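# Press down the marked end of the rocker switch

## Task

Push the marked end of the ivory rocker switch down so that it stays latched down, with the switch body still lying flat. Afterwards no part of the robot may be touching the switch. Any drink can, parts box or small stack bin on the table must still be upright.

## Robot and tools

Robot: two 6-joint arms, left_arm and right_arm, each with a two-finger gripper. In every row and every per-joint list the joint order is waist, shoulder, elbow, wrist pitch, wrist yaw, wrist roll. Stated ranges (rad) for each arm: waist -2.618 to 3.054, shoulder 0.000 to 3.142, elbow 0.000 to 3.142, wrist pitch -1.571 to 1.571, wrist yaw -1.571 to 1.571, wrist roll -2.094 to 2.094. The true ends may sit up to 0.059 rad either side of these.

Frame: all hand positions, orientations and velocities use the scene frame. Its origin is at table-top height, halfway between the two arms' nominal bases. +x points out over the table, +z points up, and left_arm sits toward +y. The arm names do not tell you which side of an image an arm appears on. The real bases are offset from nominal; only a BASES line, if one appears, gives their calibrated places. Printed hand poses can be off by a few centimetres, more at long reach.

The row format is shared by execute_actions and move. It is one flat list of 14 numbers covering both arms, each in [-1, 1]. The first 6 numbers are left_arm's joint offsets in the order above, and the 7th is left_arm's opening. Numbers 8 to 13 are right_arm's joint offsets, and the 14th is right_arm's opening. A joint number is an offset, not a pose. It is measured from the Joint targets shown in the latest result, and it is scaled so that 1.0 equals 1.202 rad (waist), 1.258 (shoulder), 1.3 (elbow), 2.073 (wrist pitch) and 2.022 (wrist yaw and wrist roll). Opening is absolute: +1 is fully open and -1 is shut. To keep an arm still, give 0 for its joints. To keep a gripper as it is, repeat its current command, because 0 means half-open.

execute_actions(actions, cameras): actions is a list of actions. Each action is a table of up to 15 rows, and each row lasts one control step of 1/30 s. If a table has fewer than 15 rows, its last row is held to fill the 15 steps. Within one action, every row counts from the Joint targets at that action's start. The next action starts from the new targets, so sending the same offset again moves the joints further. If an action would push a joint more than 0.059 rad beyond its range, that action is rejected for both arms. If the first action fails this check, or any action is malformed, the whole call is rejected. An empty list just reports the state and images.

move(target, speed, blend, opening_speed, blocking, cameras): target is either one 14-number row or a list of up to 15 rows. Every row is an offset from the Joint targets at the call's start, not from the previous row. All joints travel together along a planned path, so the gripper follows a curve. Nothing avoids obstacles or the other arm. speed is in rad/s for the joint with the longest way to go, from 0.01 to 2, default 0.5. It can be one value, or one per target. blend is in rad and rounds corners at intermediate targets; the default 0 stops at each one. opening_speed sets how fast the fingers change, per second on the -1..1 scale, minimum 0.2. Finger changes in later rows take effect only after the arms stop at that row. blocking=false returns after about 0.5 s while the motion continues. The result adds a move: line. It reads done, off_target (at rest but a joint is more than 0.035 rad off), moving, held or fault. It may also show limits=held, and it names each arm's worst joint and how far it is off. Being done does not mean the arm is free of contact.

wait(seconds 0-10) lets time pass with commands held, and a running move continues. stop() brings a running move to rest and needs room to brake. zoom_image(camera, region) gives a magnified view of the latest image from cam_head_left or cam_head_right. region is [x0, y0, x1, y1] in pixels, at most 504x504, with the origin at the top-left. finished_scene(scene) ends the current scene, given as its number, and cannot be undone. Call it only once the switch is latched and the gripper is clear of it.

Results: Joint positions (rad) and Joint velocities (rad/s) are listed per arm, with the finger-pad gap (m) last. The gap is 0.094 m when fully open. A velocity list reading "within noise" means the arm is still. Joint targets is the baseline for your next offsets. Tool commands lists the current gripper commands. grip_measured is the finger opening on the command scale. end_effector_position (m) is the point between the pads, about 1 cm behind the tips, and end_effector_quat_wxyz is the gripper orientation. The fingers point along the gripper's +z and close along its y. "joint sent to its limit" means a joint reached its end. "joint command not followed" means the clearance check altered that arm's targets. Joint torques are listed in joint order and include gravity. Positive means toward a larger angle, and joints 1 to 3 wrap at ±28 N m. Action calls also list joint positions at sample steps. Camera images are 896x504, and the prompt gives each camera's pinhole calibration and pose.

Motion limits: each step, a joint's target can lead its measured angle by at most 0.202 (waist), 0.258 (shoulder), 0.3 (elbow), 0.573 (wrist pitch) or 0.522 (yaw, roll) rad. If targets would shift a gripper more than 200 mm, they are scaled back. Large motions therefore need several actions, and very small ones may not start. An arm blocked by an object keeps pushing until you command its targets back past its measured position.

Heat: stretched arms, held loads and pushing against an obstacle all warm the motors. A MOTOR HOT line appears at 75 °C. At 90 °C the arm folds and goes idle, and at 100 °C it goes limp.

Avoid: fast contacts, pressing targets set far below the contact point, collisions between the two arms, and knocking over or dropping anything off the table. Come down on the marked end slowly, go only slightly past contact, then lift clear.

Each tool is called after "Request:" as a command line: name --argument value for each argument, lists and objects as JSON in quotes; but a table of rows of numbers goes row by row, as --pt "numbers of a row", without its own name.

## Session

Request:
execute_actions --actions '[]'

Scene clock: 0.00 s.
left_arm: end_effector_position=(+0.4364, +0.2538, +0.1116) grip_measured=+1.000 end_effector_quat_wxyz=(+0.579, +0.028, +0.810, -0.084) | right_arm: end_effector_position=(+0.3944, -0.2769, +0.0830) grip_measured=+1.000 end_effector_quat_wxyz=(+0.563, +0.034, +0.826, +0.021)
Joint positions: left_arm=[0.065 1.514 0.411 0.774 0.215 -0.036 0.094] | right_arm=[-0.117 1.567 0.353 0.835 -0.132 0.026 0.094]
Joint velocities: within noise
Joint torques (N m): no reading
Heat: left arm: 25 °C; right arm: 29 °C.
Joint targets: left_arm=[0.065 1.504 0.421 0.785 0.216 -0.036] | right_arm=[-0.117 1.561 0.359 0.836 -0.133 0.026]
Tool commands: left_gripper/opening=+1.0 right_gripper/opening=+1.0

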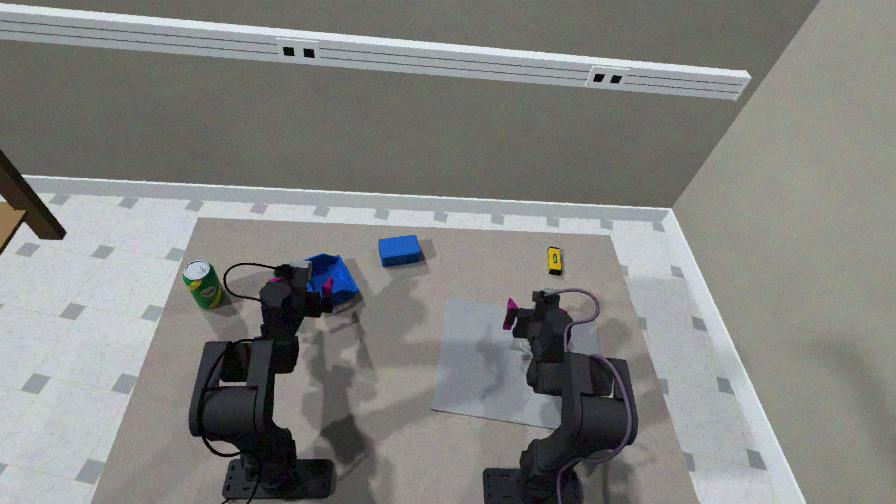

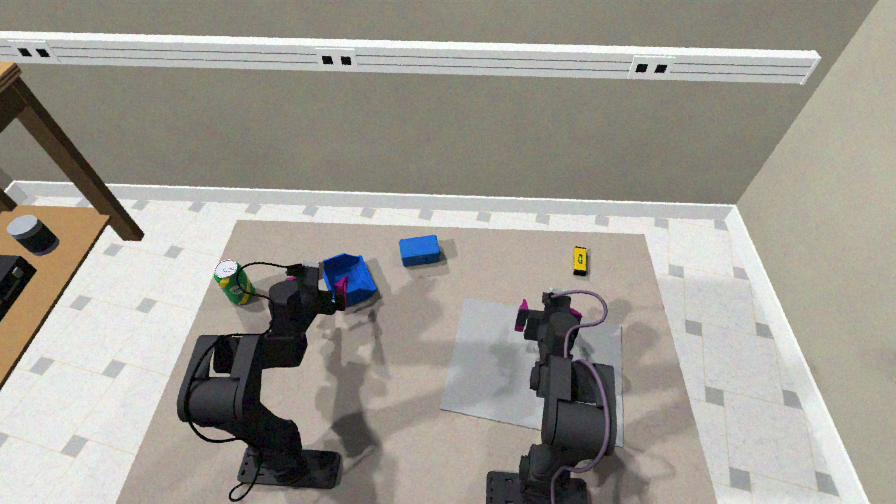

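Request:
move --pt "0 0 0 0 0 0 1 -0.2354 -0.128 0.2623 -0.2827 0.0658 -0.0129 -1" --pt "0 0 0 0 0 0 1 -0.4018 0.0946 0.7635 -1.0 0.0658 -0.0129 -1" --speed 1.3 --blend '[0.3,0]' --opening_speed 1.5

Scene clock: 11.90 s.
left_arm: end_effector_position=(+0.4364, +0.2538, +0.1116) grip_measured=+1.000 end_effector_quat_wxyz=(+0.579, +0.028, +0.810, -0.084) | right_arm: end_effector_position=(+0.2443, -0.4141, +0.1061) grip_measured=-0.997 end_effector_quat_wxyz=(+0.000, +0.311, +0.950, +0.005)
Joint positions: left_arm=[0.065 1.514 0.411 0.774 0.215 -0.036 0.094] | right_arm=[-0.597 1.662 1.314 -1.226 -0.01 0.005 0]
Joint velocities: within noise
Joint torques (N m): left_arm=[-0.03 -5.29 7.25 2.23 0.08 -0.03] | right_arm=[-0.28 -4.62 9.68 0.2 0.11 -0.07]
Heat: left arm: 27 °C; right arm: 31 °C.
Joint targets: left_arm=[0.065 1.504 0.421 0.785 0.216 -0.036] | right_arm=[-0.600 1.680 1.352 -1.237 0.000 0.000]
move: off_target (right_arm); blend cut to 0.293 rad at target 1; right_arm: the elbow is farthest, 0.037 rad from its target

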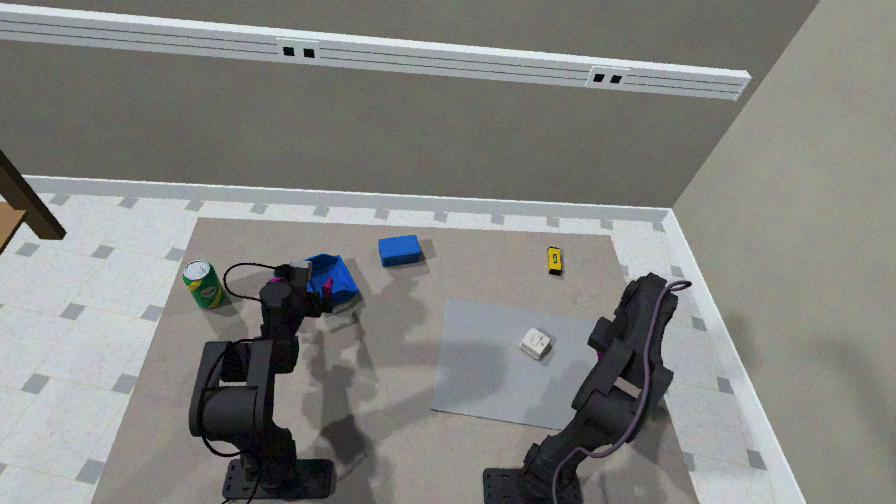

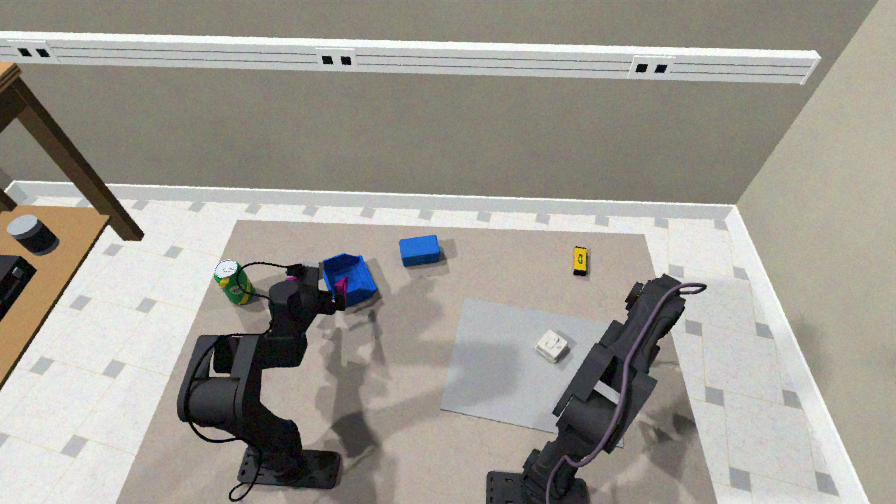

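Request:
zoom_image --camera "cam_head_left" --region '[510, 318, 560, 368]'

Request:
zoom_image --camera "cam_head_right" --region '[527, 322, 577, 372]'

Scaled by 10.080 from the camera's 896x504 image, which has a finer 1280x720 frame.

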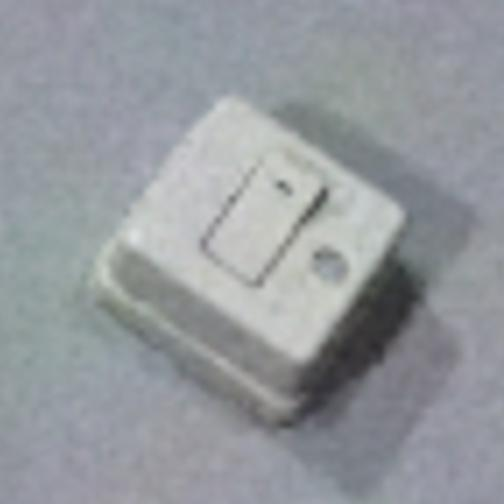

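Scaled by 10.080 from the camera's 896x504 image, which has a finer 1280x720 frame.

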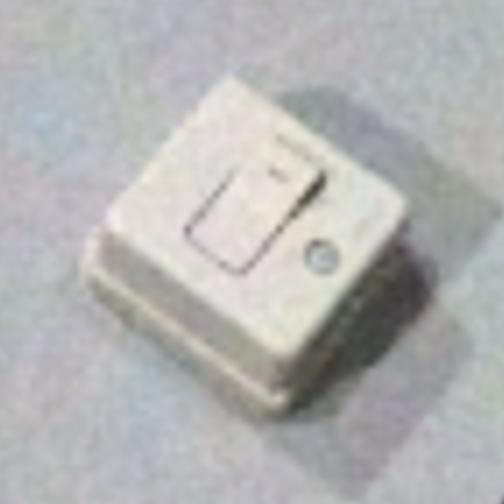

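Request:
move --pt "0 0 0 0 0 0 1 0.3677 0.101 0.0538 0.0246 0 -0.5232 -1" --pt "0 0 0 0 0 0 1 0.3677 0.1234 -0.0281 0.0897 0 -0.5232 -1" --speed '[1.2,0.25]' --blend '[0.05,0]'

Scene clock: 35.47 s.
left_arm: end_effector_position=(+0.4364, +0.2538, +0.1116) grip_measured=+1.000 end_effector_quat_wxyz=(+0.579, +0.028, +0.810, -0.084) | right_arm: end_effector_position=(+0.3345, -0.3045, +0.0656) grip_measured=-0.997 end_effector_quat_wxyz=(+0.012, -0.419, +0.908, -0.005)
Joint positions: left_arm=[0.065 1.514 0.411 0.774 0.215 -0.036 0.094] | right_arm=[-0.158 1.818 1.334 -1.063 -0.006 -1.053 0]
Joint velocities: within noise
Joint torques (N m): left_arm=[-0.03 -5.24 7.25 2.24 0.07 -0.02] | right_arm=[-0.01 -5.97 4.85 0.51 0.06 -0.08]
Heat: left arm: 30 °C; right arm: 33 °C.
Joint targets: left_arm=[0.065 1.504 0.421 0.785 0.216 -0.036] | right_arm=[-0.158 1.835 1.315 -1.052 0.000 -1.058]
move: done

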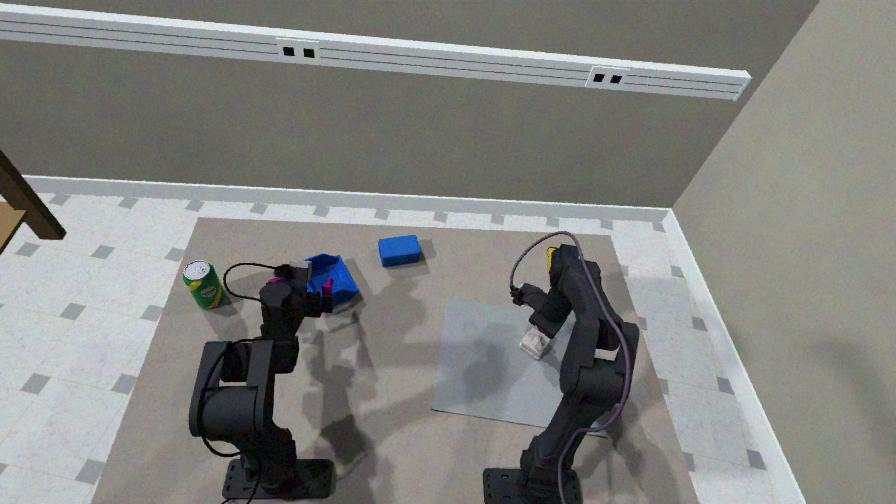

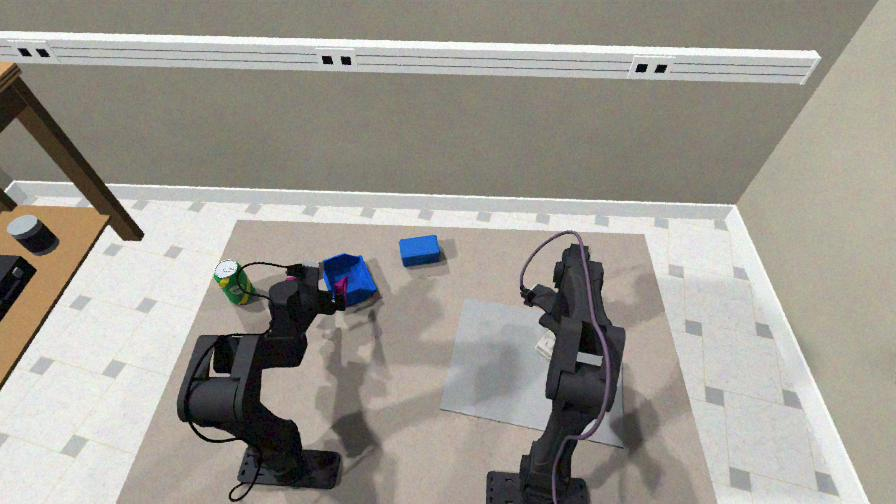

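Request:
zoom_image --camera "cam_head_left" --region '[510, 308, 560, 358]'

Request:
zoom_image --camera "cam_head_right" --region '[527, 318, 577, 368]'

Scaled by 10.080 from the camera's 896x504 image, which has a finer 1280x720 frame.

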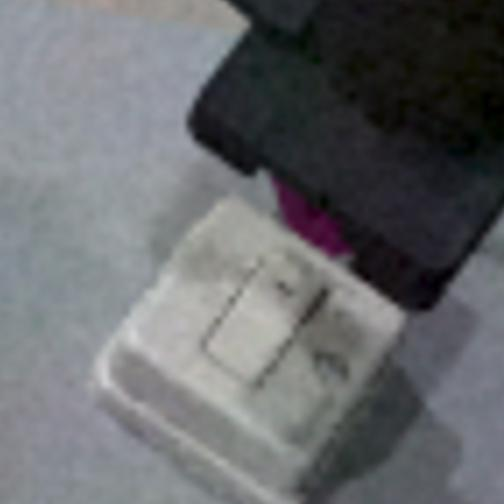

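Scaled by 10.080 from the camera's 896x504 image, which has a finer 1280x720 frame.

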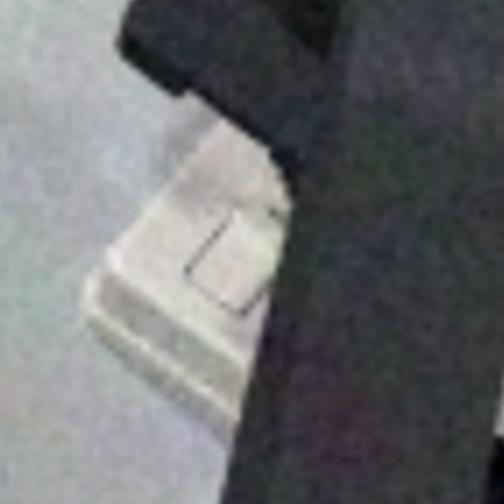

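Request:
zoom_image --camera "cam_head_left" --region '[528, 320, 552, 344]'

Scaled by 21.000 from the camera's 896x504 image, which has a finer 1280x720 frame.

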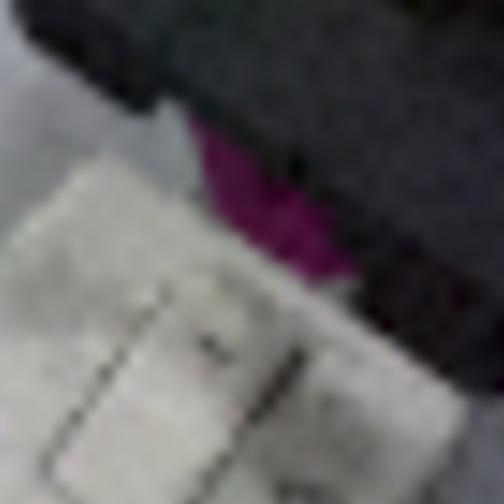

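Request:
move --target '[0,0,0,0,0,0,1,0,0.0215,-0.0354,0.0241,0,0,-1]' --speed 0.2 --cameras '["cam_head_left"]'

Scene clock: 47.97 s.
left_arm: end_effector_position=(+0.4364, +0.2538, +0.1116) grip_measured=+1.000 end_effector_quat_wxyz=(+0.579, +0.028, +0.810, -0.084) | right_arm: end_effector_position=(+0.3310, -0.3038, +0.0468) grip_measured=-0.997 end_effector_quat_wxyz=(+0.004, -0.419, +0.908, +0.001)
Joint positions: left_arm=[0.065 1.514 0.411 0.774 0.215 -0.036 0.094] | right_arm=[-0.158 1.842 1.289 -1.013 -0.006 -1.053 0]
Joint velocities: within noise
Joint torques (N m): left_arm=[-0.06 -5.24 7.32 2.24 0.08 -0.02] | right_arm=[-0.02 -5.93 4.64 0.49 0.06 -0.07]
Heat: left arm: 31 °C; right arm: 31 °C.
Joint targets: left_arm=[0.065 1.504 0.421 0.785 0.216 -0.036] | right_arm=[-0.158 1.862 1.269 -1.002 0.000 -1.058]
move: done
Images, in order (width x height): cam_head_left 896x504.

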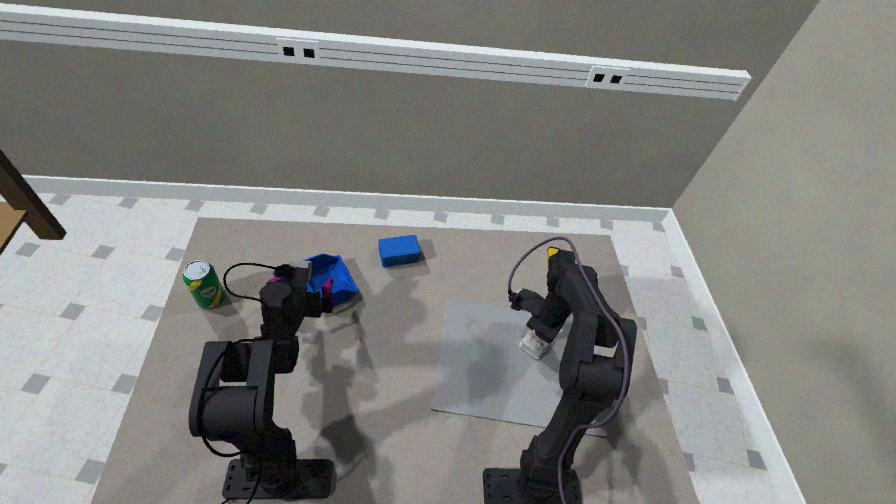

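Request:
move --pt "0 0 0 0 0 0 1 0 0.0108 0 0.0066 0 0 -1" --pt "0 0 0 0 0 0 1 0 0.0215 -0.0237 0.0279 0 0 -1" --speed '[0.1,0.06]' --cameras '["cam_head_left"]'

Scene clock: 55.27 s.
left_arm: end_effector_position=(+0.4364, +0.2538, +0.1116) grip_measured=+1.000 end_effector_quat_wxyz=(+0.579, +0.028, +0.810, -0.084) | right_arm: end_effector_position=(+0.3351, -0.3050, +0.0361) grip_measured=-0.997 end_effector_quat_wxyz=(+0.008, -0.419, +0.908, -0.003)
Joint positions: left_arm=[0.065 1.514 0.411 0.774 0.215 -0.036 0.094] | right_arm=[-0.158 1.86 1.267 -0.961 -0.004 -1.053 0]
Joint velocities: within noise
Joint torques (N m): left_arm=[-0.09 -5.26 7.32 2.27 0.05 -0.03] | right_arm=[-0.02 -5.34 3.93 0.54 0.11 -0.07]
Heat: left arm: 32 °C; right arm: 31 °C.
Joint targets: left_arm=[0.065 1.504 0.421 0.785 0.216 -0.036] | right_arm=[-0.158 1.889 1.239 -0.943 0.000 -1.058]
move: done
Images, in order (width x height): cam_head_left 896x504.

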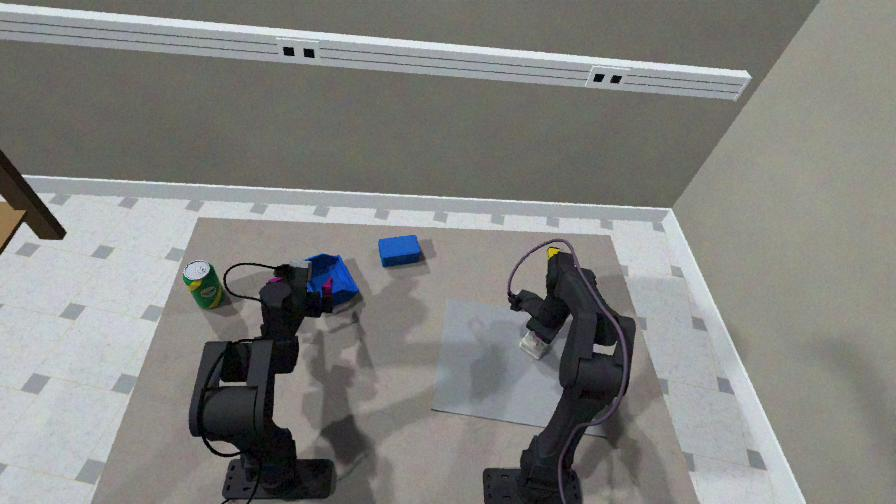

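Request:
zoom_image --camera "cam_head_left" --region '[514, 322, 554, 362]'

Scaled by 12.600 from the camera's 896x504 image, which has a finer 1280x720 frame.

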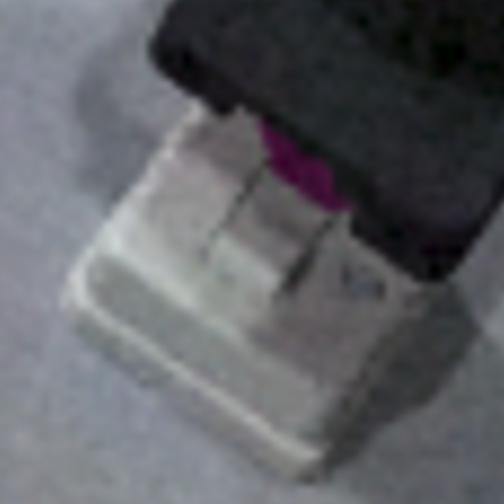

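Request:
move --pt "0 0 0 0 0 0 1 0 0 0.0592 -0.0285 0 0 -1" --pt "0 0 0 0 0 0 1 0 -0.0795 0.1562 -0.1225 0 0 -1" --pt "0 0 0 0 0 0 1 -0.3677 -0.1661 0.1238 -0.124 0 0 -1" --speed '[0.15,0.4,1.0]' --blend '[0.01,0.06,0]'

Scene clock: 64.03 s.
left_arm: end_effector_position=(+0.4364, +0.2538, +0.1116) grip_measured=+1.000 end_effector_quat_wxyz=(+0.579, +0.028, +0.810, -0.084) | right_arm: end_effector_position=(+0.2686, -0.4372, +0.1158) grip_measured=-0.997 end_effector_quat_wxyz=(+0.025, -0.209, +0.977, -0.030)
Joint positions: left_arm=[0.065 1.514 0.411 0.774 0.215 -0.036 0.094] | right_arm=[-0.604 1.708 1.402 -1.186 0.003 -1.054 0]
Joint velocities: within noise
Joint torques (N m): left_arm=[-0.02 -5.29 7.31 2.22 0.09 -0.02] | right_arm=[0.35 -8.49 6.41 0.33 -0.04 -0.06]
Heat: left arm: 32 °C; right arm: 31 °C.
Joint targets: left_arm=[0.065 1.504 0.421 0.785 0.216 -0.036] | right_arm=[-0.600 1.680 1.399 -1.201 0.000 -1.058]
move: done

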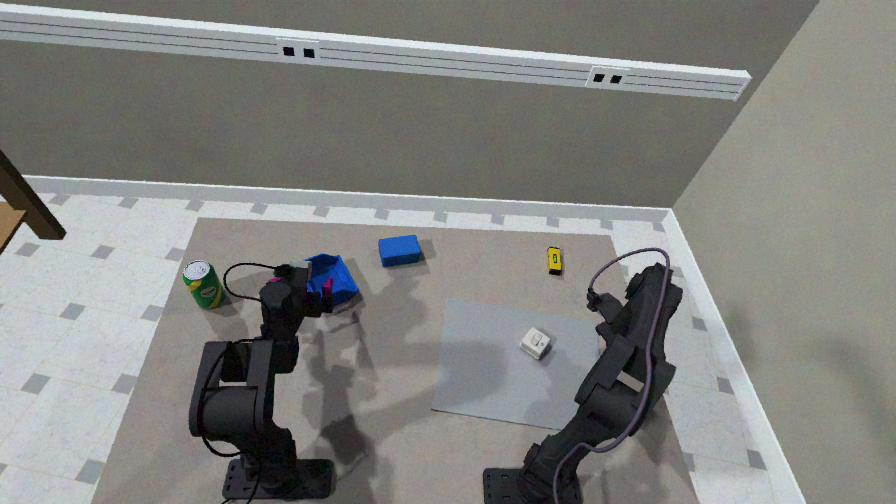

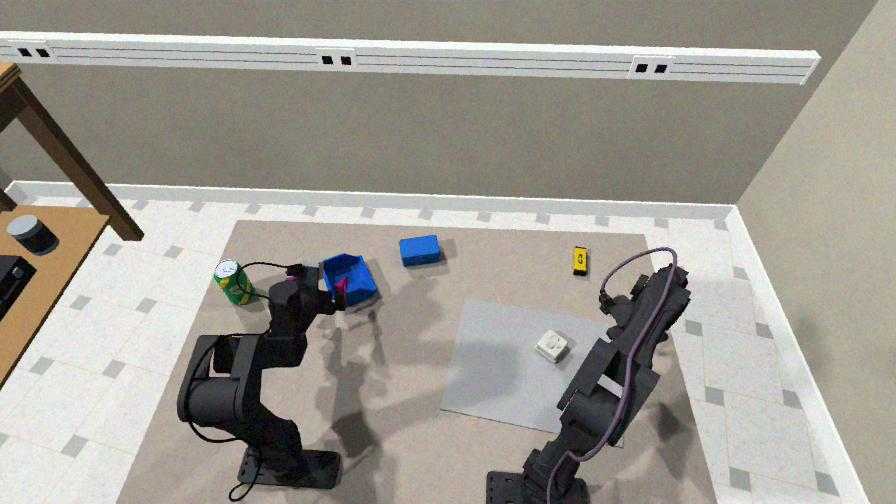

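Request:
zoom_image --camera "cam_head_left" --region '[510, 318, 560, 368]'

Request:
zoom_image --camera "cam_head_right" --region '[527, 322, 577, 372]'

Scaled by 10.080 from the camera's 896x504 image, which has a finer 1280x720 frame.

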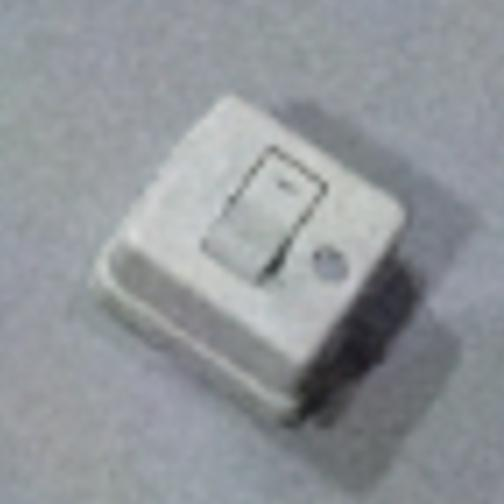

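Scaled by 10.080 from the camera's 896x504 image, which has a finer 1280x720 frame.

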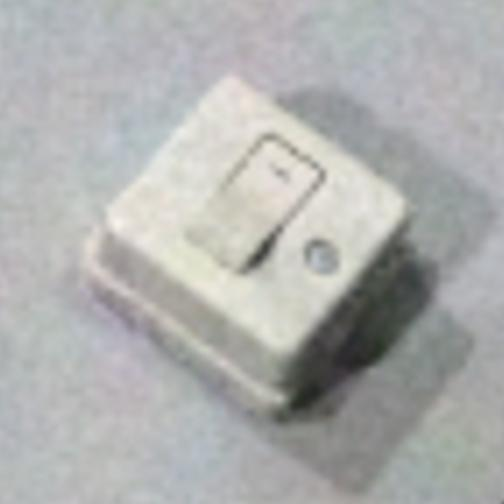

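Request:
finished_scene --scene 2

The scene is finished: the task was done.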